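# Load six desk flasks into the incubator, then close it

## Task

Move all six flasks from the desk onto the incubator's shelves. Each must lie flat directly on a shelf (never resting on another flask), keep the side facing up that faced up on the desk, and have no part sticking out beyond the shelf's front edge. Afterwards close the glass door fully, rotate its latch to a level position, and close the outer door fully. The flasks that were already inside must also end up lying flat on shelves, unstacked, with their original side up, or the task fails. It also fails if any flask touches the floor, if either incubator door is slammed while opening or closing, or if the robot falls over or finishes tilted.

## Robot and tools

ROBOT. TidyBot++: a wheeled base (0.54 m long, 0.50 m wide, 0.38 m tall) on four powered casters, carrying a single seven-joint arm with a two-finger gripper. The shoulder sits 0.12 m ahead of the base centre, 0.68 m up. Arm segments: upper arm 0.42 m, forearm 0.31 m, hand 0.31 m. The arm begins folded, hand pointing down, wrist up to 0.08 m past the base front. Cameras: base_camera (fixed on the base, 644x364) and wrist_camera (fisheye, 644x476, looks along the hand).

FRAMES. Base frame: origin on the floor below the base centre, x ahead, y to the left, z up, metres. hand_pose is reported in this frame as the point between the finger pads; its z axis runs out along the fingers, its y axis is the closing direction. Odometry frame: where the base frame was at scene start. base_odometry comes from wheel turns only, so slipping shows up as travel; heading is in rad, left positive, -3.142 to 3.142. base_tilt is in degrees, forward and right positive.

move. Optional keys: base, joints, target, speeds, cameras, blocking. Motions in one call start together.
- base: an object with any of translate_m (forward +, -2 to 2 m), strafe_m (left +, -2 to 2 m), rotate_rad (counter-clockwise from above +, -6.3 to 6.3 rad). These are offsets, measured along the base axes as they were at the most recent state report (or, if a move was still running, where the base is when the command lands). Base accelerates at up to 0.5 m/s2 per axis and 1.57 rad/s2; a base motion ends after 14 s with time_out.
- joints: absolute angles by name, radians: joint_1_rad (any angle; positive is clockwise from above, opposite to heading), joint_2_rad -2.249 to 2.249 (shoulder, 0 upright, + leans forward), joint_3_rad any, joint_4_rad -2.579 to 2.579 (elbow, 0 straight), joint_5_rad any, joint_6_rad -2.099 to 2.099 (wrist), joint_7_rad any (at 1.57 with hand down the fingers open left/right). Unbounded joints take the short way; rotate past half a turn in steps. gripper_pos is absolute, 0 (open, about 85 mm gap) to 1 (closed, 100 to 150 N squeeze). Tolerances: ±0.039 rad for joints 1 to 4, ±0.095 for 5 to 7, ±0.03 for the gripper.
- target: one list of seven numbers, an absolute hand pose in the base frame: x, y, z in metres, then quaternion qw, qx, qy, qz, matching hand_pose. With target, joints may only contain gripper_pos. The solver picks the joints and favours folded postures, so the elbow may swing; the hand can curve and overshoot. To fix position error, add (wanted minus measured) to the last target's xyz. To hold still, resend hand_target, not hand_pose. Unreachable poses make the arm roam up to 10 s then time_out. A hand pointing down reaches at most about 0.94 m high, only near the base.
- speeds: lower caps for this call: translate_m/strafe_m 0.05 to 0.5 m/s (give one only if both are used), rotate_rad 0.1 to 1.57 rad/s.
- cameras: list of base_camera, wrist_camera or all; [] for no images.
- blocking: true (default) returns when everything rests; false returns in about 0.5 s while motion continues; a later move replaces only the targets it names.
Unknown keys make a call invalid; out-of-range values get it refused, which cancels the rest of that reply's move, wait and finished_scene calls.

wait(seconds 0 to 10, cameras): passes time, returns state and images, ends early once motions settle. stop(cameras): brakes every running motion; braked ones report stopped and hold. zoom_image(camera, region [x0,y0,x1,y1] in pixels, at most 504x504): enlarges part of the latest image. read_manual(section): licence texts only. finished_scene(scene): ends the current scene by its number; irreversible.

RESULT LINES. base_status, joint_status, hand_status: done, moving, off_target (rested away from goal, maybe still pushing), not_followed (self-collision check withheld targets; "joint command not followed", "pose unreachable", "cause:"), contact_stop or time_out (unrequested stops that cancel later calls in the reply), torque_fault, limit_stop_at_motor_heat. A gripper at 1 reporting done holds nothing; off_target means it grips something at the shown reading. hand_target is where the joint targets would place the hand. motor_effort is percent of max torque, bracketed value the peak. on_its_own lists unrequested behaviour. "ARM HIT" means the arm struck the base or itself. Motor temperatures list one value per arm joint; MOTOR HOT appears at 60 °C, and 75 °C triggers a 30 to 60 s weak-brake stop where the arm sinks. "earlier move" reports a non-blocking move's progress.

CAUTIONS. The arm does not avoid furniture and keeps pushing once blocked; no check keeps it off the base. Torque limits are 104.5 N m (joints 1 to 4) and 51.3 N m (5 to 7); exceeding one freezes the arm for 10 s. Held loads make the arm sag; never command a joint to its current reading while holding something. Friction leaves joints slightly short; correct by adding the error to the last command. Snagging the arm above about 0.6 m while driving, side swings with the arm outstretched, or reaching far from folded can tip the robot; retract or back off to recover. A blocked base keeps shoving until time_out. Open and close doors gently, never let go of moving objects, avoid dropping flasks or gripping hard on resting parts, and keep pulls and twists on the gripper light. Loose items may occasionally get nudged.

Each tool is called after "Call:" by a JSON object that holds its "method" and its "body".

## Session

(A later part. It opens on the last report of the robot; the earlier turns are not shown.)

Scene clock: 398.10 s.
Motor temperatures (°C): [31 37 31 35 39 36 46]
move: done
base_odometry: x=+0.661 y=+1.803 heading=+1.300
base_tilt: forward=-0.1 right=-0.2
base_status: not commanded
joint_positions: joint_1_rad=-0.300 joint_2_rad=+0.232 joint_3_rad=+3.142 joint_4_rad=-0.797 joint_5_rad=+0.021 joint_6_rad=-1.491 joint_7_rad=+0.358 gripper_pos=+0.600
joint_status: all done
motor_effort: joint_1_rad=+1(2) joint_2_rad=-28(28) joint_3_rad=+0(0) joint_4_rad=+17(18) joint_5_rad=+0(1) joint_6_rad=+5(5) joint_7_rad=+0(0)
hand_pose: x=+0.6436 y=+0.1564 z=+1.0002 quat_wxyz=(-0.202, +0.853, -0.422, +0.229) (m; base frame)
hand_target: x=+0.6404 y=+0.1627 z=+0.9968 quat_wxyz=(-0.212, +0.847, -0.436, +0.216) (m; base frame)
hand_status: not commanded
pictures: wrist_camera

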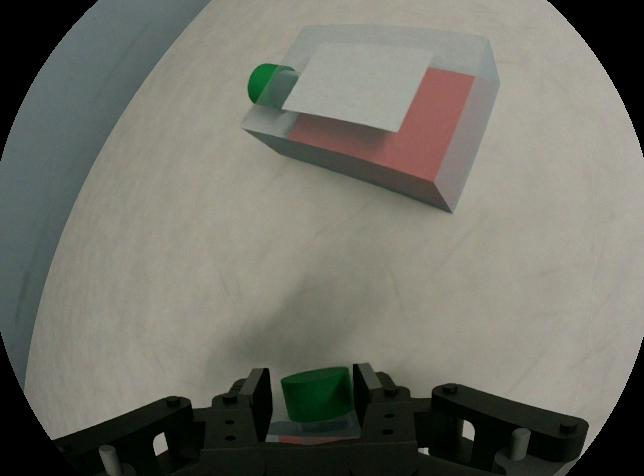

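Call:
{"method": "move", "body": {"joints": {"joint_2_rad":0.224,"joint_4_rad":-0.835,"joint_6_rad":-1.465}, "cameras": []}}

Call:
{"method": "move", "body": {"joints": {"gripper_pos":0.85}, "cameras": ["wrist_camera"]}}

Scene clock: 398.93 s.
Motor temperatures (°C): [31 37 31 35 39 36 46]
move: done
base_odometry: x=+0.661 y=+1.803 heading=+1.300
base_tilt: forward=-0.1 right=-0.2
base_status: not commanded
joint_positions: joint_1_rad=-0.300 joint_2_rad=+0.232 joint_3_rad=+3.142 joint_4_rad=-0.815 joint_5_rad=+0.021 joint_6_rad=-1.488 joint_7_rad=+0.358 gripper_pos=+0.600
joint_status: all done
motor_effort: joint_1_rad=+1(2) joint_2_rad=-26(28) joint_3_rad=+0(0) joint_4_rad=+15(18) joint_5_rad=+0(1) joint_6_rad=+4(6) joint_7_rad=+0(0)
hand_pose: x=+0.6426 y=+0.1561 z=+0.9932 quat_wxyz=(-0.198, +0.855, -0.423, +0.225) (m; base frame)
hand_target: x=+0.6420 y=+0.1632 z=+0.9922 quat_wxyz=(-0.213, +0.847, -0.436, +0.217) (m; base frame)
hand_status: not commanded
pictures: none
No camera images: "cameras" was empty.

Scene clock: 399.60 s.
Motor temperatures (°C): [31 37 31 35 39 36 46]
move: done
base_odometry: x=+0.661 y=+1.803 heading=+1.300
base_tilt: forward=-0.1 right=-0.2
base_status: not commanded
joint_positions: joint_1_rad=-0.299 joint_2_rad=+0.218 joint_3_rad=+3.143 joint_4_rad=-0.810 joint_5_rad=+0.021 joint_6_rad=-1.480 joint_7_rad=+0.358 gripper_pos=+0.850
joint_status: all done
motor_effort: joint_1_rad=+1(2) joint_2_rad=-24(26) joint_3_rad=+0(2) joint_4_rad=+14(16) joint_5_rad=-1(2) joint_6_rad=+3(6) joint_7_rad=+0(0)
hand_pose: x=+0.6410 y=+0.1552 z=+1.0041 quat_wxyz=(-0.206, +0.852, -0.422, +0.234) (m; base frame)
hand_target: x=+0.6420 y=+0.1632 z=+0.9922 quat_wxyz=(-0.213, +0.847, -0.436, +0.217) (m; base frame)
hand_status: not commanded
pictures: wrist_camera

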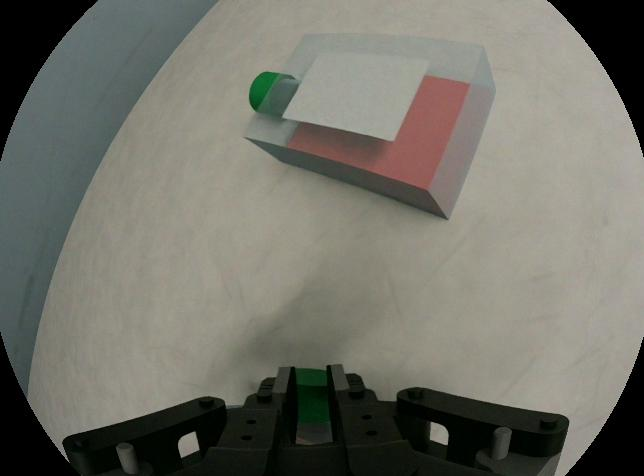

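Call:
{"method": "move", "body": {"joints": {"gripper_pos":0.45}, "cameras": ["wrist_camera"]}}

Call:
{"method": "move", "body": {"joints": {"joint_2_rad":0.218,"joint_4_rad":-0.875,"joint_6_rad":-1.43}, "cameras": ["wrist_camera"]}}

Scene clock: 400.60 s.
Motor temperatures (°C): [31 37 31 35 39 36 46]
move: done
base_odometry: x=+0.661 y=+1.803 heading=+1.300
base_tilt: forward=-0.1 right=-0.2
base_status: not commanded
joint_positions: joint_1_rad=-0.299 joint_2_rad=+0.220 joint_3_rad=+3.143 joint_4_rad=-0.818 joint_5_rad=+0.021 joint_6_rad=-1.480 joint_7_rad=+0.358 gripper_pos=+0.450
joint_status: all done
motor_effort: joint_1_rad=+1(2) joint_2_rad=-27(28) joint_3_rad=+0(0) joint_4_rad=+17(18) joint_5_rad=+0(1) joint_6_rad=+5(6) joint_7_rad=+0(0)
hand_pose: x=+0.6407 y=+0.1551 z=+0.9993 quat_wxyz=(-0.203, +0.853, -0.422, +0.230) (m; base frame)
hand_target: x=+0.6420 y=+0.1632 z=+0.9922 quat_wxyz=(-0.213, +0.847, -0.436, +0.217) (m; base frame)
hand_status: not commanded
pictures: wrist_camera

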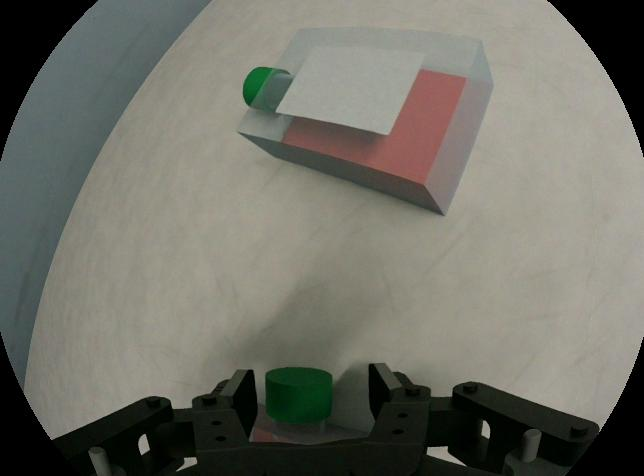

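Scene clock: 401.27 s.
Motor temperatures (°C): [31 37 31 35 39 36 46]
move: done
base_odometry: x=+0.661 y=+1.803 heading=+1.300
base_tilt: forward=-0.1 right=-0.2
base_status: not commanded
joint_positions: joint_1_rad=-0.299 joint_2_rad=+0.220 joint_3_rad=+3.143 joint_4_rad=-0.854 joint_5_rad=+0.021 joint_6_rad=-1.462 joint_7_rad=+0.358 gripper_pos=+0.450
joint_status: all done
motor_effort: joint_1_rad=+2(2) joint_2_rad=-26(30) joint_3_rad=-1(1) joint_4_rad=+17(18) joint_5_rad=+0(1) joint_6_rad=+4(5) joint_7_rad=+0(0)
hand_pose: x=+0.6416 y=+0.1554 z=+0.9864 quat_wxyz=(-0.197, +0.856, -0.423, +0.224) (m; base frame)
hand_target: x=+0.6447 y=+0.1640 z=+0.9836 quat_wxyz=(-0.213, +0.847, -0.436, +0.217) (m; base frame)
hand_status: not commanded
pictures: wrist_camera

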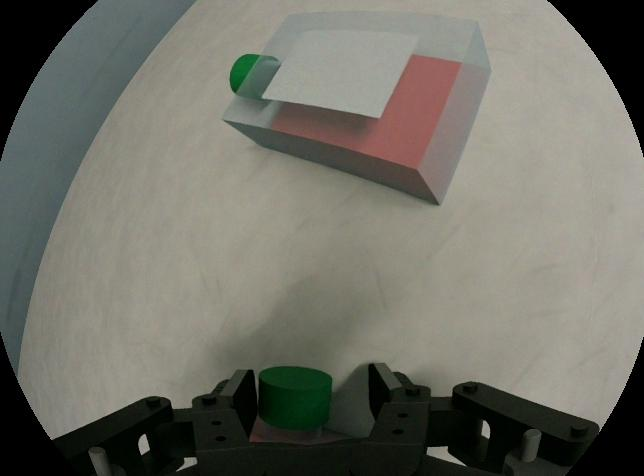

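Call:
{"method": "move", "body": {"base": {"translate_m":0.005,"strafe_m":0.003}, "joints": {"joint_2_rad":0.216,"joint_4_rad":-0.893,"joint_6_rad":-1.418}, "cameras": []}}

Call:
{"method": "move", "body": {"joints": {"gripper_pos":0.85}, "cameras": ["wrist_camera"]}}

Scene clock: 402.07 s.
Motor temperatures (°C): [31 37 31 35 39 36 46]
move: done
base_odometry: x=+0.659 y=+1.808 heading=+1.300
base_tilt: forward=-0.1 right=-0.2
base_status: done
joint_positions: joint_1_rad=-0.299 joint_2_rad=+0.216 joint_3_rad=+3.143 joint_4_rad=-0.862 joint_5_rad=+0.021 joint_6_rad=-1.452 joint_7_rad=+0.358 gripper_pos=+0.450
joint_status: all done
motor_effort: joint_1_rad=+1(3) joint_2_rad=-25(27) joint_3_rad=+0(1) joint_4_rad=+15(16) joint_5_rad=+0(1) joint_6_rad=+3(6) joint_7_rad=+0(0)
hand_pose: x=+0.6424 y=+0.1556 z=+0.9864 quat_wxyz=(-0.199, +0.855, -0.423, +0.226) (m; base frame)
hand_target: x=+0.6451 y=+0.1641 z=+0.9785 quat_wxyz=(-0.212, +0.847, -0.436, +0.216) (m; base frame)
hand_status: not commanded
pictures: none
No camera images: "cameras" was empty.

Scene clock: 402.83 s.
Motor temperatures (°C): [31 37 31 35 39 36 46]
move: off_target
base_odometry: x=+0.659 y=+1.808 heading=+1.300
base_tilt: forward=-0.1 right=-0.2
base_status: not commanded
joint_positions: joint_1_rad=-0.299 joint_2_rad=+0.215 joint_3_rad=+3.143 joint_4_rad=-0.868 joint_5_rad=+0.021 joint_6_rad=-1.449 joint_7_rad=+0.356 gripper_pos=+0.690
joint_status: gripper_pos off_target (ended at +0.690, target +0.850)
motor_effort: joint_1_rad=+2(2) joint_2_rad=-25(27) joint_3_rad=+0(0) joint_4_rad=+15(17) joint_5_rad=+0(1) joint_6_rad=+3(5) joint_7_rad=+0(1)
hand_pose: x=+0.6423 y=+0.1556 z=+0.9850 quat_wxyz=(-0.198, +0.855, -0.423, +0.226) (m; base frame)
hand_target: x=+0.6451 y=+0.1641 z=+0.9785 quat_wxyz=(-0.212, +0.847, -0.436, +0.216) (m; base frame)
hand_status: not commanded
pictures: wrist_camera

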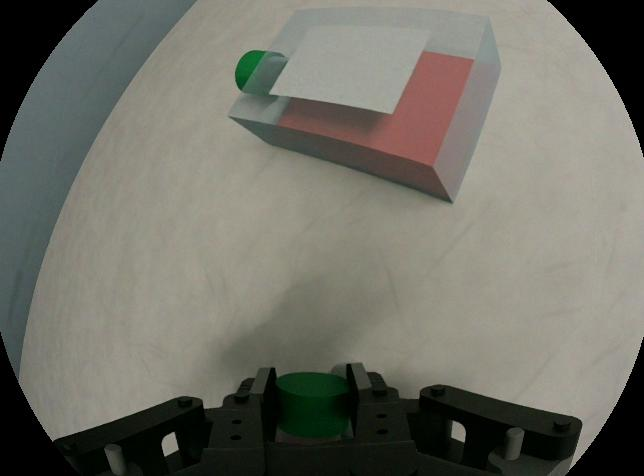

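Call:
{"method": "move", "body": {"joints": {"joint_2_rad":0.27,"joint_4_rad":-0.68,"joint_6_rad":-1.61}, "cameras": ["wrist_camera"]}}

Call:
{"method": "move", "body": {"base": {"translate_m":0.038,"strafe_m":0.544}, "joints": {"joint_1_rad":0.1}, "cameras": ["wrist_camera"]}}

Scene clock: 408.97 s.
Motor temperatures (°C): [31 37 31 35 39 36 46]
move: done
base_odometry: x=+0.659 y=+1.808 heading=+1.300
base_tilt: forward=-0.1 right=-0.2
base_status: not commanded
joint_positions: joint_1_rad=-0.299 joint_2_rad=+0.260 joint_3_rad=+3.143 joint_4_rad=-0.687 joint_5_rad=+0.021 joint_6_rad=-1.562 joint_7_rad=+0.356 gripper_pos=+0.690
joint_status: all done
motor_effort: joint_1_rad=+1(2) joint_2_rad=-29(30) joint_3_rad=+0(0) joint_4_rad=+17(19) joint_5_rad=+0(1) joint_6_rad=+5(7) joint_7_rad=+0(0)
hand_pose: x=+0.6437 y=+0.1560 z=+1.0207 quat_wxyz=(-0.206, +0.851, -0.423, +0.233) (m; base frame)
hand_target: x=+0.6335 y=+0.1605 z=+1.0101 quat_wxyz=(-0.201, +0.852, -0.439, +0.205) (m; base frame)
hand_status: not commanded
pictures: wrist_camera

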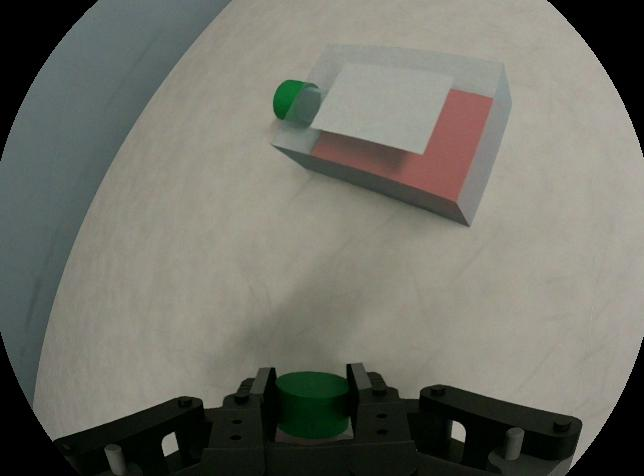

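Scene clock: 411.50 s.
Motor temperatures (°C): [31 37 31 35 39 36 46]
move: done
base_odometry: x=+0.145 y=+1.991 heading=+1.299
base_tilt: forward=-0.1 right=-0.2
base_status: done
joint_positions: joint_1_rad=+0.092 joint_2_rad=+0.263 joint_3_rad=+3.143 joint_4_rad=-0.686 joint_5_rad=+0.021 joint_6_rad=-1.565 joint_7_rad=+0.356 gripper_pos=+0.690
joint_status: all done
motor_effort: joint_1_rad=+1(5) joint_2_rad=-29(30) joint_3_rad=+0(2) joint_4_rad=+17(18) joint_5_rad=+0(2) joint_6_rad=+5(6) joint_7_rad=+0(0)
hand_pose: x=+0.6637 y=-0.0562 z=+1.0195 quat_wxyz=(-0.155, +0.753, -0.581, +0.267) (m; base frame)
hand_target: x=+0.6554 y=-0.0525 z=+1.0101 quat_wxyz=(-0.156, +0.748, -0.599, +0.241) (m; base frame)
hand_status: not commanded
pictures: wrist_camera

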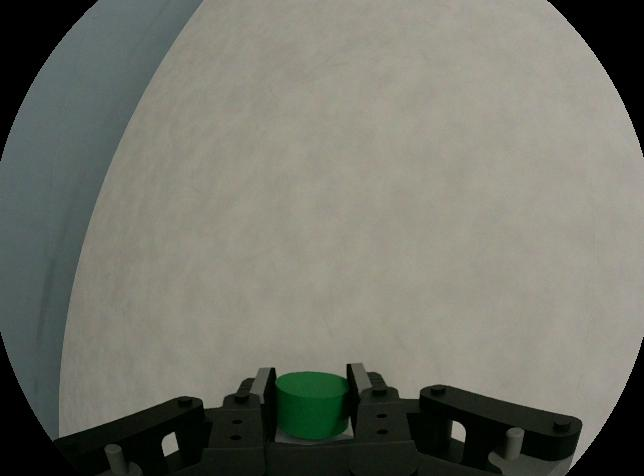

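Call:
{"method": "move", "body": {"joints": {"joint_1_rad":0.4}, "cameras": []}}

Call:
{"method": "move", "body": {"joints": {"joint_1_rad":0.7}, "cameras": []}}

Call:
{"method": "move", "body": {"joints": {"joint_1_rad":0.98}, "cameras": ["wrist_camera"]}}

Scene clock: 413.00 s.
Motor temperatures (°C): [31 37 31 35 39 36 46]
move: done
base_odometry: x=+0.145 y=+1.991 heading=+1.299
base_tilt: forward=-0.1 right=-0.2
base_status: not commanded
joint_positions: joint_1_rad=+0.394 joint_2_rad=+0.263 joint_3_rad=+3.143 joint_4_rad=-0.686 joint_5_rad=+0.021 joint_6_rad=-1.565 joint_7_rad=+0.356 gripper_pos=+0.690
joint_status: all done
motor_effort: joint_1_rad=+2(4) joint_2_rad=-29(30) joint_3_rad=+0(1) joint_4_rad=+17(18) joint_5_rad=+0(1) joint_6_rad=+5(6) joint_7_rad=+0(0)
hand_pose: x=+0.6224 y=-0.2155 z=+1.0195 quat_wxyz=(-0.114, +0.657, -0.688, +0.287) (m; base frame)
hand_target: x=+0.6159 y=-0.2086 z=+1.0101 quat_wxyz=(-0.118, +0.650, -0.704, +0.261) (m; base frame)
hand_status: not commanded
pictures: none
No camera images: "cameras" was empty.

Scene clock: 414.37 s.
Motor temperatures (°C): [31 37 31 35 39 36 46]
move: done
base_odometry: x=+0.145 y=+1.991 heading=+1.299
base_tilt: forward=-0.1 right=-0.2
base_status: not commanded
joint_positions: joint_1_rad=+0.694 joint_2_rad=+0.263 joint_3_rad=+3.143 joint_4_rad=-0.686 joint_5_rad=+0.021 joint_6_rad=-1.565 joint_7_rad=+0.356 gripper_pos=+0.690
joint_status: all done
motor_effort: joint_1_rad=+2(4) joint_2_rad=-29(29) joint_3_rad=+0(1) joint_4_rad=+17(18) joint_5_rad=+0(1) joint_6_rad=+5(6) joint_7_rad=+0(0)
hand_pose: x=+0.5362 y=-0.3547 z=+1.0194 quat_wxyz=(-0.069, +0.547, -0.778, +0.301) (m; base frame)
hand_target: x=+0.5321 y=-0.3462 z=+1.0101 quat_wxyz=(-0.078, +0.537, -0.793, +0.276) (m; base frame)
hand_status: not commanded
pictures: none
No camera images: "cameras" was empty.

Scene clock: 415.70 s.
Motor temperatures (°C): [31 37 31 35 39 36 46]
move: done
base_odometry: x=+0.145 y=+1.991 heading=+1.299
base_tilt: forward=-0.1 right=-0.2
base_status: not commanded
joint_positions: joint_1_rad=+0.974 joint_2_rad=+0.263 joint_3_rad=+3.143 joint_4_rad=-0.686 joint_5_rad=+0.021 joint_6_rad=-1.565 joint_7_rad=+0.356 gripper_pos=+0.690
joint_status: all done
motor_effort: joint_1_rad=+2(4) joint_2_rad=-29(30) joint_3_rad=+0(1) joint_4_rad=+17(18) joint_5_rad=+0(1) joint_6_rad=+5(6) joint_7_rad=+0(0)
hand_pose: x=+0.4218 y=-0.4562 z=+1.0194 quat_wxyz=(-0.027, +0.433, -0.847, +0.308) (m; base frame)
hand_target: x=+0.4203 y=-0.4468 z=+1.0101 quat_wxyz=(-0.039, +0.421, -0.860, +0.284) (m; base frame)
hand_status: not commanded
pictures: wrist_camera

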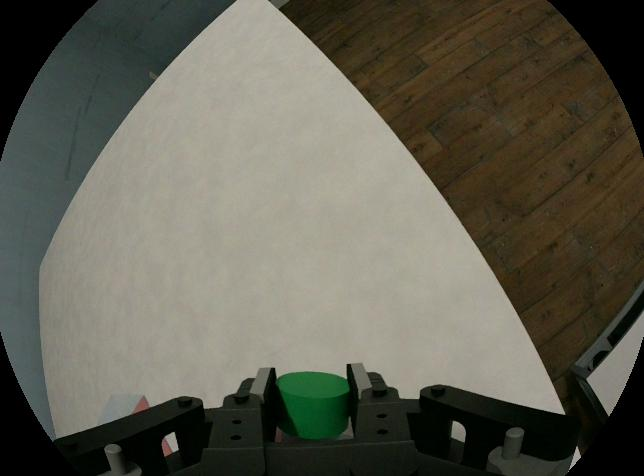

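Call:
{"method": "move", "body": {"joints": {"joint_2_rad":0.235,"joint_4_rad":-0.82,"joint_6_rad":-1.485}, "cameras": []}}

Call:
{"method": "move", "body": {"joints": {"joint_2_rad":0.22,"joint_4_rad":-0.872,"joint_6_rad":-1.44}, "cameras": []}}

Call:
{"method": "move", "body": {"joints": {"joint_2_rad":0.216,"joint_4_rad":-0.893,"joint_6_rad":-1.418}, "cameras": ["wrist_camera"]}}

Scene clock: 417.33 s.
Motor temperatures (°C): [31 37 31 35 39 36 46]
move: done
base_odometry: x=+0.145 y=+1.991 heading=+1.299
base_tilt: forward=-0.1 right=-0.2
base_status: not commanded
joint_positions: joint_1_rad=+0.974 joint_2_rad=+0.253 joint_3_rad=+3.143 joint_4_rad=-0.793 joint_5_rad=+0.021 joint_6_rad=-1.518 joint_7_rad=+0.355 gripper_pos=+0.690
joint_status: all done
motor_effort: joint_1_rad=+1(2) joint_2_rad=-26(30) joint_3_rad=+0(1) joint_4_rad=+16(17) joint_5_rad=+1(1) joint_6_rad=+4(6) joint_7_rad=+1(1)
hand_pose: x=+0.4216 y=-0.4561 z=+0.9860 quat_wxyz=(-0.024, +0.436, -0.853, +0.284) (m; base frame)
hand_target: x=+0.4251 y=-0.4540 z=+0.9894 quat_wxyz=(-0.040, +0.420, -0.858, +0.294) (m; base frame)
hand_status: not commanded
pictures: none
No camera images: "cameras" was empty.

Scene clock: 418.07 s.
Motor temperatures (°C): [31 37 31 35 39 36 46]
move: done
base_odometry: x=+0.145 y=+1.991 heading=+1.299
base_tilt: forward=-0.1 right=-0.2
base_status: not commanded
joint_positions: joint_1_rad=+0.974 joint_2_rad=+0.231 joint_3_rad=+3.143 joint_4_rad=-0.839 joint_5_rad=+0.021 joint_6_rad=-1.474 joint_7_rad=+0.355 gripper_pos=+0.690
joint_status: all done
motor_effort: joint_1_rad=+1(2) joint_2_rad=-24(28) joint_3_rad=+0(1) joint_4_rad=+15(16) joint_5_rad=+0(0) joint_6_rad=+3(4) joint_7_rad=+0(1)
hand_pose: x=+0.4215 y=-0.4558 z=+0.9851 quat_wxyz=(-0.025, +0.435, -0.851, +0.293) (m; base frame)
hand_target: x=+0.4259 y=-0.4552 z=+0.9820 quat_wxyz=(-0.041, +0.420, -0.857, +0.297) (m; base frame)
hand_status: not commanded
pictures: none
No camera images: "cameras" was empty.

Scene clock: 418.67 s.
Motor temperatures (°C): [31 37 31 35 39 36 46]
move: done
base_odometry: x=+0.145 y=+1.991 heading=+1.299
base_tilt: forward=-0.1 right=-0.2
base_status: not commanded
joint_positions: joint_1_rad=+0.974 joint_2_rad=+0.221 joint_3_rad=+3.143 joint_4_rad=-0.859 joint_5_rad=+0.021 joint_6_rad=-1.454 joint_7_rad=+0.355 gripper_pos=+0.690
joint_status: all done
motor_effort: joint_1_rad=+1(2) joint_2_rad=-24(25) joint_3_rad=+0(0) joint_4_rad=+15(15) joint_5_rad=+0(1) joint_6_rad=+3(4) joint_7_rad=+0(0)
hand_pose: x=+0.4216 y=-0.4560 z=+0.9848 quat_wxyz=(-0.025, +0.435, -0.849, +0.298) (m; base frame)
hand_target: x=+0.4271 y=-0.4569 z=+0.9785 quat_wxyz=(-0.041, +0.419, -0.856, +0.300) (m; base frame)
hand_status: not commanded
pictures: wrist_camera

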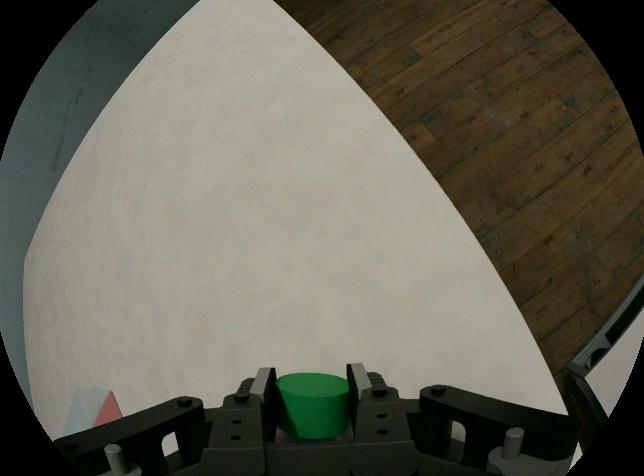

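Call:
{"method": "move", "body": {"joints": {"gripper_pos":0.45}, "cameras": []}}

Call:
{"method": "move", "body": {"joints": {"joint_2_rad":0.3,"joint_4_rad":-0.58,"joint_6_rad":-1.7}, "cameras": ["wrist_camera"]}}

Scene clock: 419.57 s.
Motor temperatures (°C): [31 37 31 35 39 36 46]
move: done
base_odometry: x=+0.145 y=+1.991 heading=+1.299
base_tilt: forward=-0.1 right=-0.2
base_status: not commanded
joint_positions: joint_1_rad=+0.974 joint_2_rad=+0.219 joint_3_rad=+3.143 joint_4_rad=-0.861 joint_5_rad=+0.021 joint_6_rad=-1.445 joint_7_rad=+0.355 gripper_pos=+0.450
joint_status: all done
motor_effort: joint_1_rad=+1(2) joint_2_rad=-24(26) joint_3_rad=+0(0) joint_4_rad=+15(17) joint_5_rad=+0(1) joint_6_rad=+3(5) joint_7_rad=+0(0)
hand_pose: x=+0.4224 y=-0.4571 z=+0.9864 quat_wxyz=(-0.026, +0.434, -0.848, +0.302) (m; base frame)
hand_target: x=+0.4271 y=-0.4569 z=+0.9785 quat_wxyz=(-0.041, +0.419, -0.856, +0.300) (m; base frame)
hand_status: not commanded
pictures: none
No camera images: "cameras" was empty.

Scene clock: 420.97 s.
Motor temperatures (°C): [31 37 31 35 39 36 46]
move: done
base_odometry: x=+0.145 y=+1.991 heading=+1.299
base_tilt: forward=-0.1 right=-0.2
base_status: not commanded
joint_positions: joint_1_rad=+0.974 joint_2_rad=+0.283 joint_3_rad=+3.143 joint_4_rad=-0.585 joint_5_rad=+0.021 joint_6_rad=-1.647 joint_7_rad=+0.355 gripper_pos=+0.450
joint_status: all done
motor_effort: joint_1_rad=+1(2) joint_2_rad=-28(29) joint_3_rad=+0(0) joint_4_rad=+16(19) joint_5_rad=+0(1) joint_6_rad=+5(6) joint_7_rad=+0(0)
hand_pose: x=+0.4175 y=-0.4498 z=+1.0371 quat_wxyz=(-0.027, +0.432, -0.848, +0.307) (m; base frame)
hand_target: x=+0.4167 y=-0.4414 z=+1.0206 quat_wxyz=(-0.037, +0.423, -0.863, +0.275) (m; base frame)
hand_status: not commanded
pictures: wrist_camera

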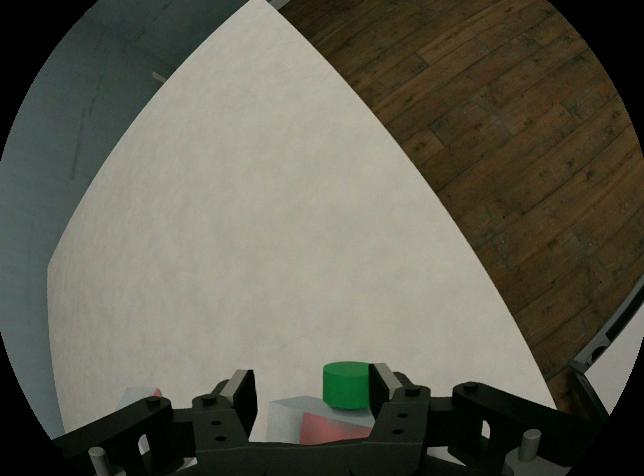

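Call:
{"method": "move", "body": {"base": {"translate_m":-0.10,"strafe_m":-1.251,"rotate_rad":0.99}, "joints": {"joint_1_rad":0.0,"joint_2_rad":-0.084,"joint_4_rad":-0.97,"joint_6_rad":-1.4,"joint_7_rad":1.57,"gripper_pos":0.3}}}

Scene clock: 425.43 s.
Motor temperatures (°C): [31 37 31 35 39 36 46]
move: done
base_odometry: x=+1.324 y=+1.559 heading=+2.290
base_tilt: forward=-0.1 right=-0.2
base_status: done
joint_positions: joint_1_rad=+0.010 joint_2_rad=-0.074 joint_3_rad=+3.133 joint_4_rad=-0.951 joint_5_rad=+0.021 joint_6_rad=-1.450 joint_7_rad=+1.531 gripper_pos=+0.300
joint_status: all done
motor_effort: joint_1_rad=+2(7) joint_2_rad=-15(33) joint_3_rad=+0(4) joint_4_rad=+16(19) joint_5_rad=+0(3) joint_6_rad=+7(7) joint_7_rad=+0(1)
hand_pose: x=+0.5558 y=-0.0054 z=+1.0887 quat_wxyz=(+0.003, +0.918, -0.022, +0.396) (m; base frame)
hand_target: x=+0.5622 y=+0.0013 z=+1.0958 quat_wxyz=(+0.000, +0.910, +0.000, +0.415) (m; base frame)
hand_status: not commanded
pictures: base_camera, wrist_camera

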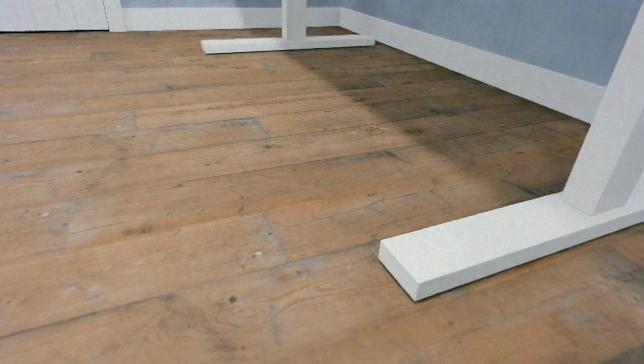

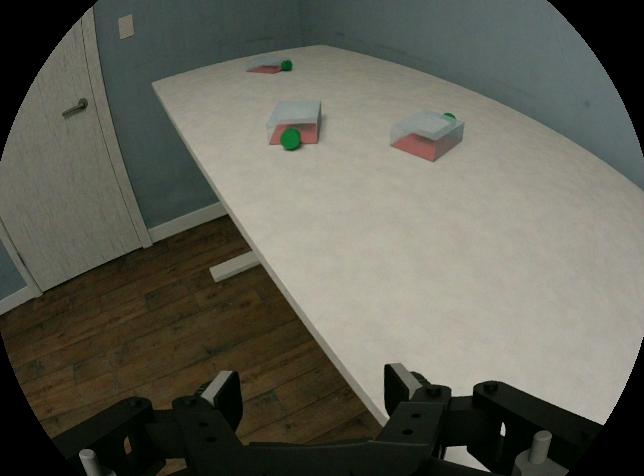

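Call:
{"method": "move", "body": {"base": {"translate_m":0.16,"strafe_m":0.08,"rotate_rad":-0.39}, "joints": {"joint_1_rad":-0.39,"joint_2_rad":0.194,"joint_4_rad":-1.22,"joint_6_rad":-0.64,"joint_7_rad":1.57,"joint_3_rad":3.1416,"joint_5_rad":0.0}}}

Scene clock: 428.40 s.
Motor temperatures (°C): [31 37 31 35 39 36 46]
move: done
base_odometry: x=+1.158 y=+1.627 heading=+1.899
base_tilt: forward=-0.1 right=-0.2
base_status: done
joint_positions: joint_1_rad=-0.386 joint_2_rad=+0.207 joint_3_rad=+3.136 joint_4_rad=-1.203 joint_5_rad=+0.021 joint_6_rad=-0.693 joint_7_rad=+1.540 gripper_pos=+0.300
joint_status: all done
motor_effort: joint_1_rad=+1(4) joint_2_rad=-30(38) joint_3_rad=+0(2) joint_4_rad=+21(23) joint_5_rad=-1(1) joint_6_rad=+7(9) joint_7_rad=+0(1)
hand_pose: x=+0.7349 y=+0.2508 z=+0.9856 quat_wxyz=(-0.095, +0.854, +0.159, +0.487) (m; base frame)
hand_target: x=+0.7357 y=+0.2549 z=+0.9991 quat_wxyz=(-0.100, +0.840, +0.165, +0.508) (m; base frame)
hand_status: not commanded
pictures: base_camera, wrist_camera

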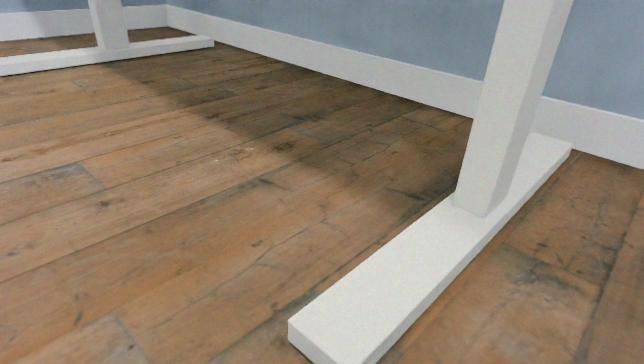

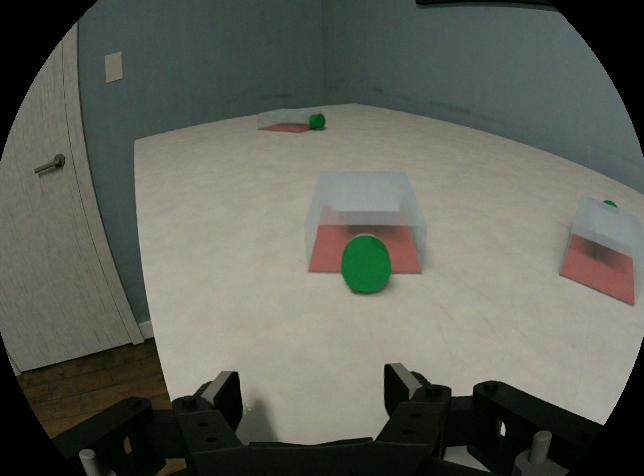

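Call:
{"method": "move", "body": {"base": {"translate_m":0.042,"strafe_m":0.056}, "joints": {"joint_1_rad":-0.27}, "cameras": ["wrist_camera"]}}

Scene clock: 430.27 s.
Motor temperatures (°C): [31 37 31 35 39 36 46]
move: done
base_odometry: x=+1.091 y=+1.649 heading=+1.899
base_tilt: forward=-0.1 right=-0.2
base_status: done
joint_positions: joint_1_rad=-0.278 joint_2_rad=+0.208 joint_3_rad=+3.137 joint_4_rad=-1.203 joint_5_rad=+0.021 joint_6_rad=-0.689 joint_7_rad=+1.540 gripper_pos=+0.300
joint_status: all done
motor_effort: joint_1_rad=+2(3) joint_2_rad=-31(35) joint_3_rad=+0(2) joint_4_rad=+21(21) joint_5_rad=+0(1) joint_6_rad=+8(8) joint_7_rad=+0(0)
hand_pose: x=+0.7593 y=+0.1827 z=+0.9865 quat_wxyz=(-0.069, +0.860, +0.112, +0.493) (m; base frame)
hand_target: x=+0.7617 y=+0.1793 z=+0.9991 quat_wxyz=(-0.070, +0.848, +0.115, +0.513) (m; base frame)
hand_status: not commanded
pictures: wrist_camera

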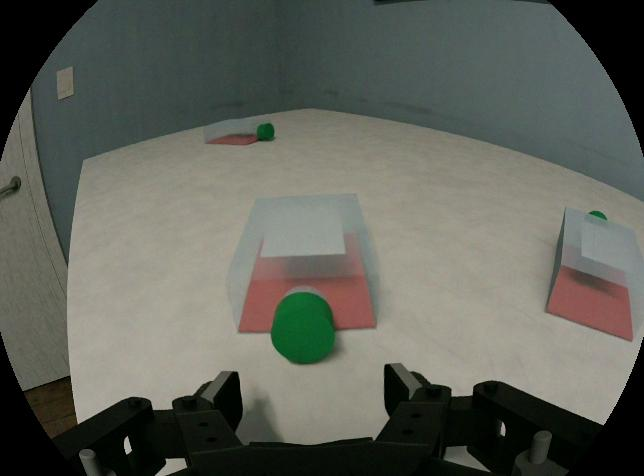

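Call:
{"method": "move", "body": {"base": {"translate_m":0.030,"strafe_m":0.012}, "speeds": {"translate_m":0.1}, "joints": {"joint_2_rad":0.19,"joint_4_rad":-1.255,"joint_6_rad":-0.61}, "cameras": ["wrist_camera"]}}

Scene clock: 434.80 s.
Motor temperatures (°C): [31 37 31 35 39 36 46]
move: done
base_odometry: x=+1.070 y=+1.673 heading=+1.899
base_tilt: forward=-0.1 right=-0.2
base_status: done
joint_positions: joint_1_rad=-0.277 joint_2_rad=+0.205 joint_3_rad=+3.137 joint_4_rad=-1.235 joint_5_rad=+0.021 joint_6_rad=-0.658 joint_7_rad=+1.540 gripper_pos=+0.300
joint_status: all done
motor_effort: joint_1_rad=+1(3) joint_2_rad=-30(35) joint_3_rad=+0(2) joint_4_rad=+21(22) joint_5_rad=+0(1) joint_6_rad=+7(8) joint_7_rad=+0(0)
hand_pose: x=+0.7598 y=+0.1824 z=+0.9776 quat_wxyz=(-0.069, +0.860, +0.112, +0.493) (m; base frame)
hand_target: x=+0.7613 y=+0.1792 z=+0.9895 quat_wxyz=(-0.070, +0.848, +0.115, +0.512) (m; base frame)
hand_status: not commanded
pictures: wrist_camera

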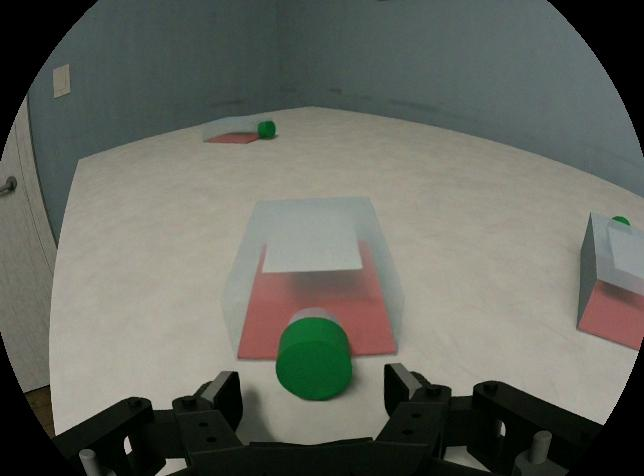

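Call:
{"method": "move", "body": {"base": {"translate_m":0.013,"strafe_m":0.003}, "speeds": {"translate_m":0.1}, "joints": {"joint_4_rad":-1.265,"joint_6_rad":-0.60,"gripper_pos":0.5}, "cameras": []}}

Call:
{"method": "move", "body": {"joints": {"gripper_pos":0.85}, "cameras": ["wrist_camera"]}}

Scene clock: 435.70 s.
Motor temperatures (°C): [31 37 31 35 39 36 46]
move: done
base_odometry: x=+1.062 y=+1.685 heading=+1.899
base_tilt: forward=-0.1 right=-0.2
base_status: done
joint_positions: joint_1_rad=-0.277 joint_2_rad=+0.204 joint_3_rad=+3.137 joint_4_rad=-1.245 joint_5_rad=+0.021 joint_6_rad=-0.648 joint_7_rad=+1.540 gripper_pos=+0.500
joint_status: all done
motor_effort: joint_1_rad=+1(3) joint_2_rad=-30(35) joint_3_rad=+0(1) joint_4_rad=+21(21) joint_5_rad=-1(1) joint_6_rad=+8(8) joint_7_rad=+0(0)
hand_pose: x=+0.7600 y=+0.1825 z=+0.9756 quat_wxyz=(-0.069, +0.859, +0.112, +0.494) (m; base frame)
hand_target: x=+0.7617 y=+0.1793 z=+0.9864 quat_wxyz=(-0.070, +0.848, +0.115, +0.512) (m; base frame)
hand_status: not commanded
pictures: none
No camera images: "cameras" was empty.

Scene clock: 436.43 s.
Motor temperatures (°C): [31 37 31 35 39 36 46]
move: off_target
base_odometry: x=+1.062 y=+1.685 heading=+1.899
base_tilt: forward=-0.1 right=-0.2
base_status: not commanded
joint_positions: joint_1_rad=-0.277 joint_2_rad=+0.204 joint_3_rad=+3.137 joint_4_rad=-1.245 joint_5_rad=+0.021 joint_6_rad=-0.647 joint_7_rad=+1.540 gripper_pos=+0.689
joint_status: gripper_pos off_target (ended at +0.689, target +0.850)
motor_effort: joint_1_rad=+1(2) joint_2_rad=-30(31) joint_3_rad=+0(0) joint_4_rad=+20(21) joint_5_rad=+0(1) joint_6_rad=+7(8) joint_7_rad=+0(0)
hand_pose: x=+0.7602 y=+0.1825 z=+0.9759 quat_wxyz=(-0.069, +0.859, +0.112, +0.495) (m; base frame)
hand_target: x=+0.7617 y=+0.1793 z=+0.9864 quat_wxyz=(-0.070, +0.848, +0.115, +0.512) (m; base frame)
hand_status: not commanded
pictures: wrist_camera

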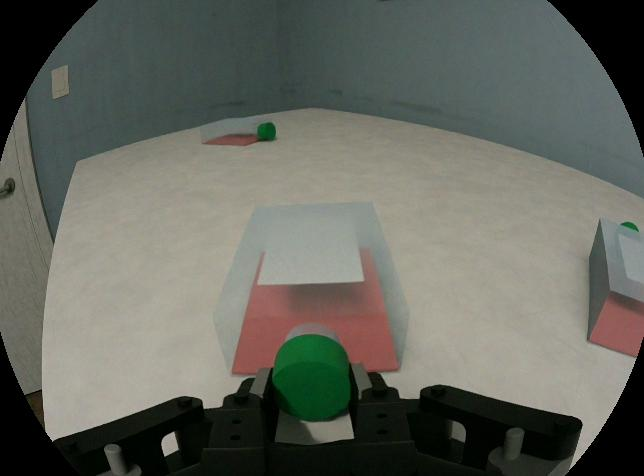

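Call:
{"method": "move", "body": {"joints": {"joint_2_rad":0.22,"joint_4_rad":-1.01,"joint_6_rad":-0.81}, "cameras": ["wrist_camera"]}}

Call:
{"method": "move", "body": {"base": {"translate_m":0.0,"strafe_m":0.92}, "joints": {"joint_1_rad":0.0,"joint_2_rad":0.018,"joint_4_rad":-1.285,"joint_6_rad":-0.755}, "cameras": ["wrist_camera"]}}

Scene clock: 438.53 s.
Motor temperatures (°C): [31 37 31 35 39 36 46]
move: done
base_odometry: x=+1.062 y=+1.685 heading=+1.899
base_tilt: forward=-0.1 right=-0.2
base_status: not commanded
joint_positions: joint_1_rad=-0.277 joint_2_rad=+0.214 joint_3_rad=+3.137 joint_4_rad=-1.015 joint_5_rad=+0.021 joint_6_rad=-0.765 joint_7_rad=+1.540 gripper_pos=+0.689
joint_status: all done
motor_effort: joint_1_rad=+2(2) joint_2_rad=-31(34) joint_3_rad=+0(1) joint_4_rad=+21(24) joint_5_rad=+0(1) joint_6_rad=+9(9) joint_7_rad=+0(0)
hand_pose: x=+0.7629 y=+0.1826 z=+1.0703 quat_wxyz=(-0.075, +0.833, +0.107, +0.537) (m; base frame)
hand_target: x=+0.7603 y=+0.1789 z=+1.0567 quat_wxyz=(-0.071, +0.844, +0.114, +0.519) (m; base frame)
hand_status: not commanded
pictures: wrist_camera

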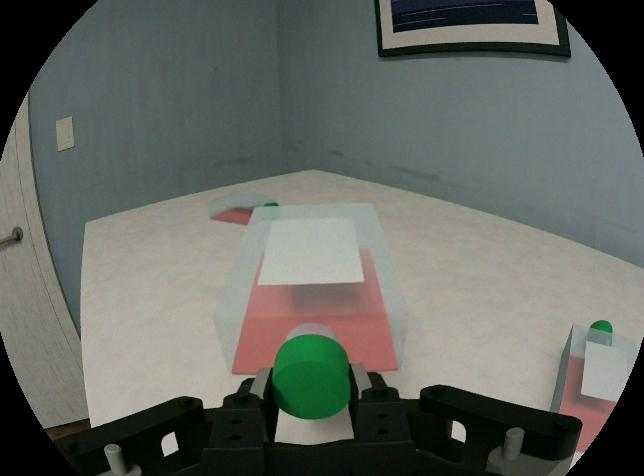

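Scene clock: 441.57 s.
Motor temperatures (°C): [31 37 31 35 39 36 46]
move: done
base_odometry: x=+0.192 y=+1.388 heading=+1.899
base_tilt: forward=-0.1 right=-0.2
base_status: done
joint_positions: joint_1_rad=-0.003 joint_2_rad=+0.043 joint_3_rad=+3.143 joint_4_rad=-1.268 joint_5_rad=+0.021 joint_6_rad=-0.765 joint_7_rad=+1.540 gripper_pos=+0.689
joint_status: all done
motor_effort: joint_1_rad=+1(4) joint_2_rad=-25(33) joint_3_rad=+0(3) joint_4_rad=+21(23) joint_5_rad=-1(2) joint_6_rad=+9(9) joint_7_rad=+0(0)
hand_pose: x=+0.7132 y=-0.0022 z=+1.0322 quat_wxyz=(+0.002, +0.861, -0.010, +0.508) (m; base frame)
hand_target: x=+0.7048 y=+0.0013 z=+1.0400 quat_wxyz=(+0.000, +0.857, +0.000, +0.516) (m; base frame)
hand_status: not commanded
pictures: wrist_camera

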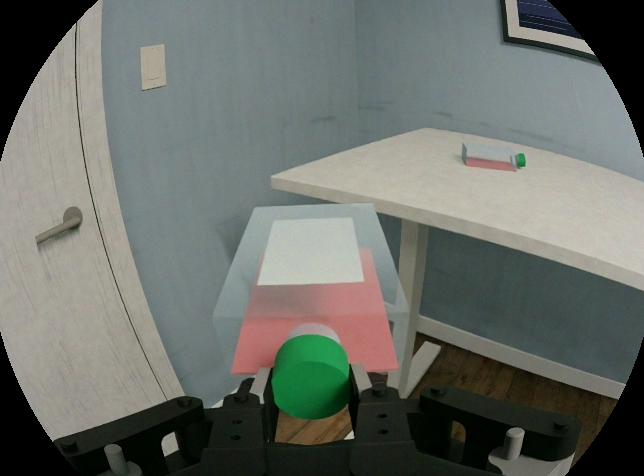

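Call:
{"method": "move", "body": {"base": {"rotate_rad":-2.267}, "joints": {"joint_4_rad":-1.25,"joint_6_rad":-0.79}, "speeds": {"rotate_rad":1.1}, "cameras": []}}

Call:
{"method": "move", "body": {"base": {"translate_m":0.47,"strafe_m":-0.60}, "joints": {"joint_2_rad":0.07,"joint_4_rad":-1.903,"joint_6_rad":-0.075}}}

Scene clock: 445.03 s.
Motor temperatures (°C): [31 37 31 35 39 36 46]
move: done
base_odometry: x=+0.192 y=+1.388 heading=-0.367
base_tilt: forward=-0.1 right=-0.2
base_status: done
joint_positions: joint_1_rad=+0.002 joint_2_rad=+0.043 joint_3_rad=+3.143 joint_4_rad=-1.250 joint_5_rad=+0.021 joint_6_rad=-0.772 joint_7_rad=+1.540 gripper_pos=+0.689
joint_status: all done
motor_effort: joint_1_rad=+1(4) joint_2_rad=-25(28) joint_3_rad=+0(3) joint_4_rad=+21(23) joint_5_rad=+0(2) joint_6_rad=+8(10) joint_7_rad=+0(0)
hand_pose: x=+0.7133 y=-0.0054 z=+1.0411 quat_wxyz=(+0.003, +0.858, -0.012, +0.513) (m; base frame)
hand_target: x=+0.7017 y=+0.0013 z=+1.0505 quat_wxyz=(+0.000, +0.857, +0.000, +0.516) (m; base frame)
hand_status: not commanded
pictures: none
No camera images: "cameras" was empty.

Scene clock: 447.90 s.
Motor temperatures (°C): [31 37 31 35 39 36 46]
move: done
base_odometry: x=+0.415 y=+0.659 heading=-0.367
base_tilt: forward=-0.1 right=-0.2
base_status: done
joint_positions: joint_1_rad=+0.001 joint_2_rad=+0.067 joint_3_rad=+3.143 joint_4_rad=-1.887 joint_5_rad=+0.021 joint_6_rad=-0.132 joint_7_rad=+1.540 gripper_pos=+0.689
joint_status: all done
motor_effort: joint_1_rad=+2(4) joint_2_rad=-25(28) joint_3_rad=+0(2) joint_4_rad=+21(23) joint_5_rad=-1(1) joint_6_rad=+8(10) joint_7_rad=+0(0)
hand_pose: x=+0.7097 y=-0.0005 z=+0.8307 quat_wxyz=(-0.001, +0.864, -0.006, +0.504) (m; base frame)
hand_target: x=+0.7142 y=+0.0013 z=+0.8355 quat_wxyz=(+0.000, +0.854, +0.000, +0.520) (m; base frame)
hand_status: not commanded
pictures: base_camera, wrist_camera

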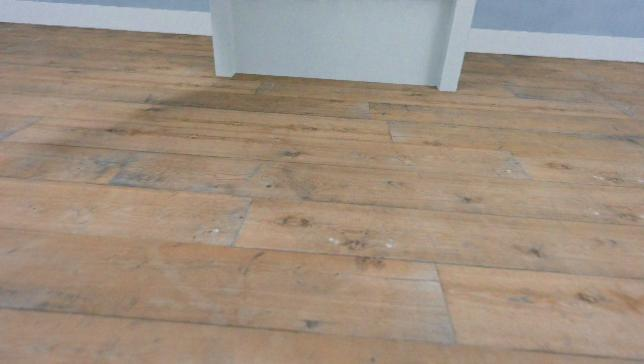

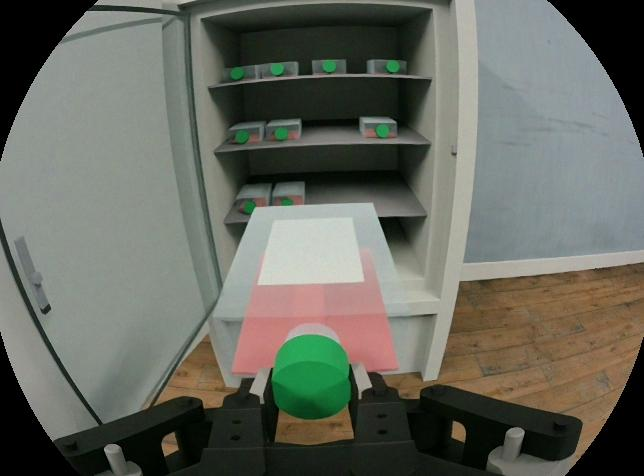

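Call:
{"method": "move", "body": {"base": {"translate_m":0.52,"rotate_rad":-0.012}}}

Scene clock: 450.47 s.
Motor temperatures (°C): [31 37 31 35 39 36 46]
move: done
base_odometry: x=+0.901 y=+0.472 heading=-0.380
base_tilt: forward=-0.1 right=-0.2
base_status: done
joint_positions: joint_1_rad=+0.001 joint_2_rad=+0.077 joint_3_rad=+3.143 joint_4_rad=-1.890 joint_5_rad=+0.021 joint_6_rad=-0.127 joint_7_rad=+1.540 gripper_pos=+0.689
joint_status: not commanded
motor_effort: joint_1_rad=+1(4) joint_2_rad=-26(28) joint_3_rad=+0(2) joint_4_rad=+21(22) joint_5_rad=+0(1) joint_6_rad=+8(9) joint_7_rad=+0(0)
hand_pose: x=+0.7110 y=-0.0006 z=+0.8241 quat_wxyz=(-0.001, +0.866, -0.006, +0.500) (m; base frame)
hand_target: x=+0.7142 y=+0.0013 z=+0.8355 quat_wxyz=(+0.000, +0.854, +0.000, +0.520) (m; base frame)
hand_status: not commanded
pictures: base_camera, wrist_camera

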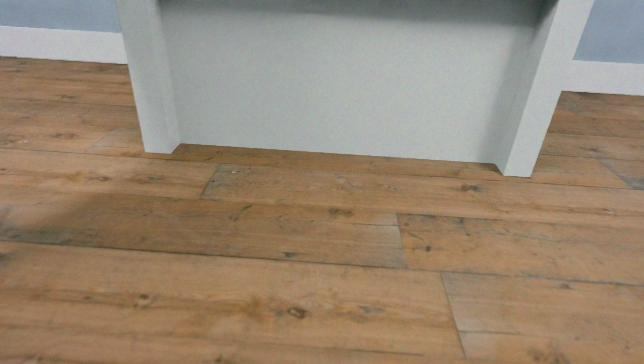

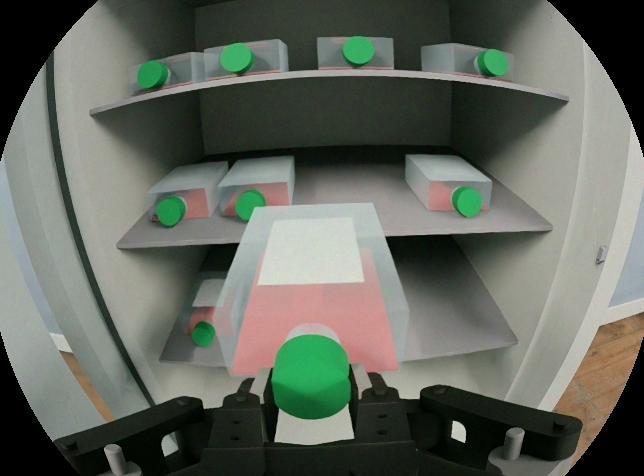

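Call:
{"method": "move", "body": {"base": {"translate_m":0.14,"strafe_m":-0.02,"rotate_rad":-0.03}, "speeds": {"translate_m":0.3}}}

Scene clock: 452.10 s.
Motor temperatures (°C): [31 37 31 35 39 36 46]
move: done
base_odometry: x=+1.023 y=+0.402 heading=-0.410
base_tilt: forward=-0.1 right=-0.2
base_status: done
joint_positions: joint_1_rad=+0.002 joint_2_rad=+0.083 joint_3_rad=+3.143 joint_4_rad=-1.892 joint_5_rad=+0.021 joint_6_rad=-0.125 joint_7_rad=+1.540 gripper_pos=+0.689
joint_status: not commanded
motor_effort: joint_1_rad=+2(5) joint_2_rad=-26(30) joint_3_rad=+0(3) joint_4_rad=+21(22) joint_5_rad=-1(2) joint_6_rad=+8(9) joint_7_rad=+0(0)
hand_pose: x=+0.7118 y=-0.0015 z=+0.8202 quat_wxyz=(-0.001, +0.867, -0.007, +0.498) (m; base frame)
hand_target: x=+0.7142 y=+0.0013 z=+0.8355 quat_wxyz=(+0.000, +0.854, +0.000, +0.520) (m; base frame)
hand_status: not commanded
pictures: base_camera, wrist_camera

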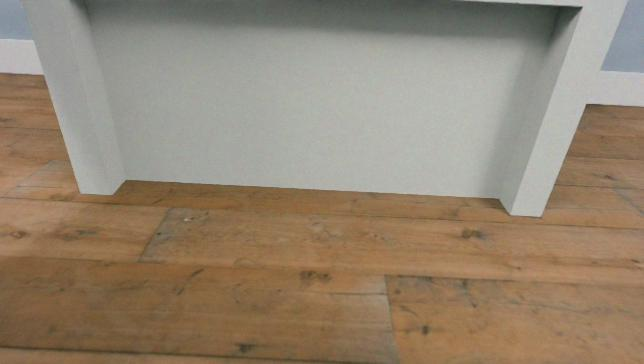

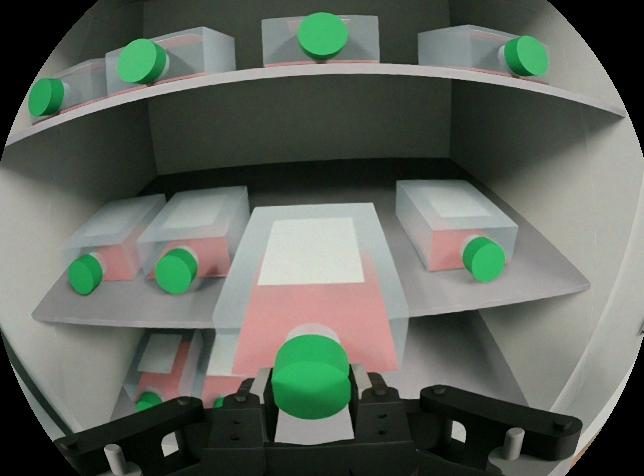

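Call:
{"method": "move", "body": {"base": {"translate_m":0.14,"strafe_m":-0.014}, "speeds": {"translate_m":0.15}, "joints": {"joint_2_rad":0.098,"joint_4_rad":-1.955,"joint_6_rad":0.01}}}

Scene clock: 453.87 s.
Motor temperatures (°C): [31 37 31 35 39 36 46]
move: done
base_odometry: x=+1.146 y=+0.333 heading=-0.411
base_tilt: forward=-0.1 right=-0.2
base_status: done
joint_positions: joint_1_rad=+0.002 joint_2_rad=+0.103 joint_3_rad=+3.143 joint_4_rad=-1.943 joint_5_rad=+0.021 joint_6_rad=-0.042 joint_7_rad=+1.540 gripper_pos=+0.689
joint_status: all done
motor_effort: joint_1_rad=+2(2) joint_2_rad=-25(28) joint_3_rad=+0(1) joint_4_rad=+20(22) joint_5_rad=+0(1) joint_6_rad=+8(9) joint_7_rad=+0(0)
hand_pose: x=+0.7125 y=-0.0009 z=+0.8028 quat_wxyz=(-0.001, +0.864, -0.006, +0.503) (m; base frame)
hand_target: x=+0.7159 y=+0.0013 z=+0.8132 quat_wxyz=(+0.000, +0.853, +0.000, +0.522) (m; base frame)
hand_status: not commanded
pictures: base_camera, wrist_camera

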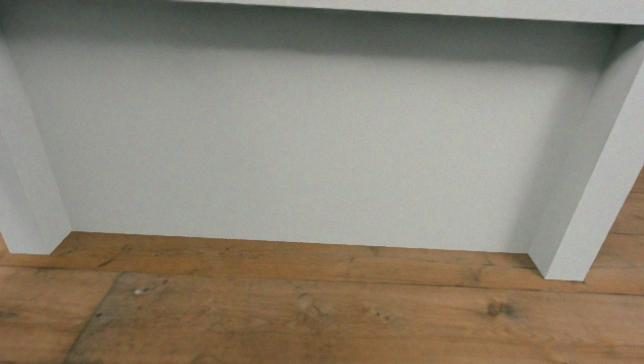

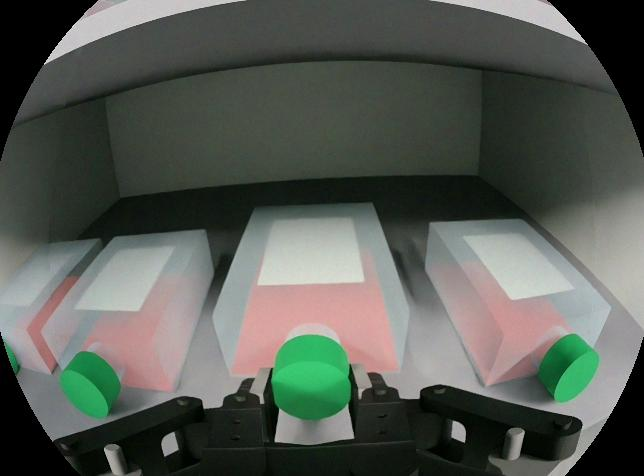

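Call:
{"method": "move", "body": {"joints": {"joint_2_rad":0.12,"joint_4_rad":-2.005,"joint_6_rad":0.075}, "cameras": []}}

Call:
{"method": "move", "body": {"joints": {"joint_2_rad":0.132,"joint_4_rad":-2.015,"joint_6_rad":0.075}, "cameras": ["wrist_camera"]}}

Scene clock: 454.87 s.
Motor temperatures (°C): [31 37 31 35 39 36 46]
move: done
base_odometry: x=+1.146 y=+0.333 heading=-0.411
base_tilt: forward=-0.1 right=-0.2
base_status: not commanded
joint_positions: joint_1_rad=+0.002 joint_2_rad=+0.111 joint_3_rad=+3.143 joint_4_rad=-1.990 joint_5_rad=+0.021 joint_6_rad=+0.024 joint_7_rad=+1.540 gripper_pos=+0.689
joint_status: all done
motor_effort: joint_1_rad=+1(2) joint_2_rad=-25(27) joint_3_rad=+0(0) joint_4_rad=+19(21) joint_5_rad=-1(1) joint_6_rad=+9(9) joint_7_rad=+0(0)
hand_pose: x=+0.7090 y=-0.0005 z=+0.7903 quat_wxyz=(-0.002, +0.862, -0.006, +0.508) (m; base frame)
hand_target: x=+0.7129 y=+0.0013 z=+0.7906 quat_wxyz=(+0.000, +0.855, +0.000, +0.519) (m; base frame)
hand_status: not commanded
pictures: none
No camera images: "cameras" was empty.

Scene clock: 455.40 s.
Motor temperatures (°C): [31 37 31 35 39 36 46]
move: done
base_odometry: x=+1.146 y=+0.333 heading=-0.411
base_tilt: forward=-0.1 right=-0.2
base_status: not commanded
joint_positions: joint_1_rad=+0.002 joint_2_rad=+0.112 joint_3_rad=+3.143 joint_4_rad=-1.992 joint_5_rad=+0.021 joint_6_rad=+0.029 joint_7_rad=+1.540 gripper_pos=+0.689
joint_status: all done
motor_effort: joint_1_rad=+2(2) joint_2_rad=-23(26) joint_3_rad=+0(0) joint_4_rad=+18(19) joint_5_rad=-1(1) joint_6_rad=+8(8) joint_7_rad=+0(1)
hand_pose: x=+0.7092 y=-0.0005 z=+0.7900 quat_wxyz=(-0.002, +0.861, -0.006, +0.509) (m; base frame)
hand_target: x=+0.7110 y=+0.0013 z=+0.7781 quat_wxyz=(+0.000, +0.860, +0.000, +0.510) (m; base frame)
hand_status: not commanded
pictures: wrist_camera

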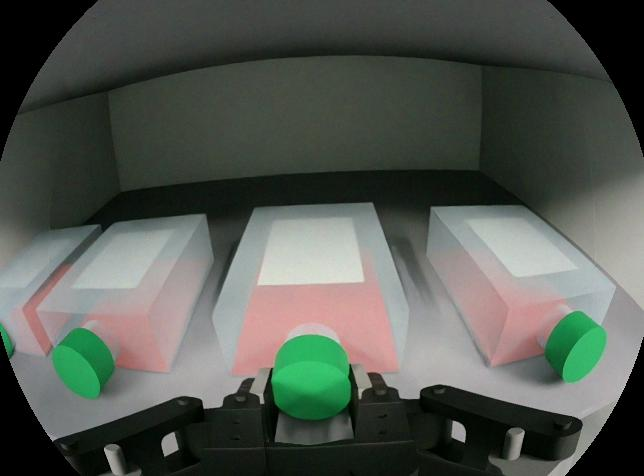

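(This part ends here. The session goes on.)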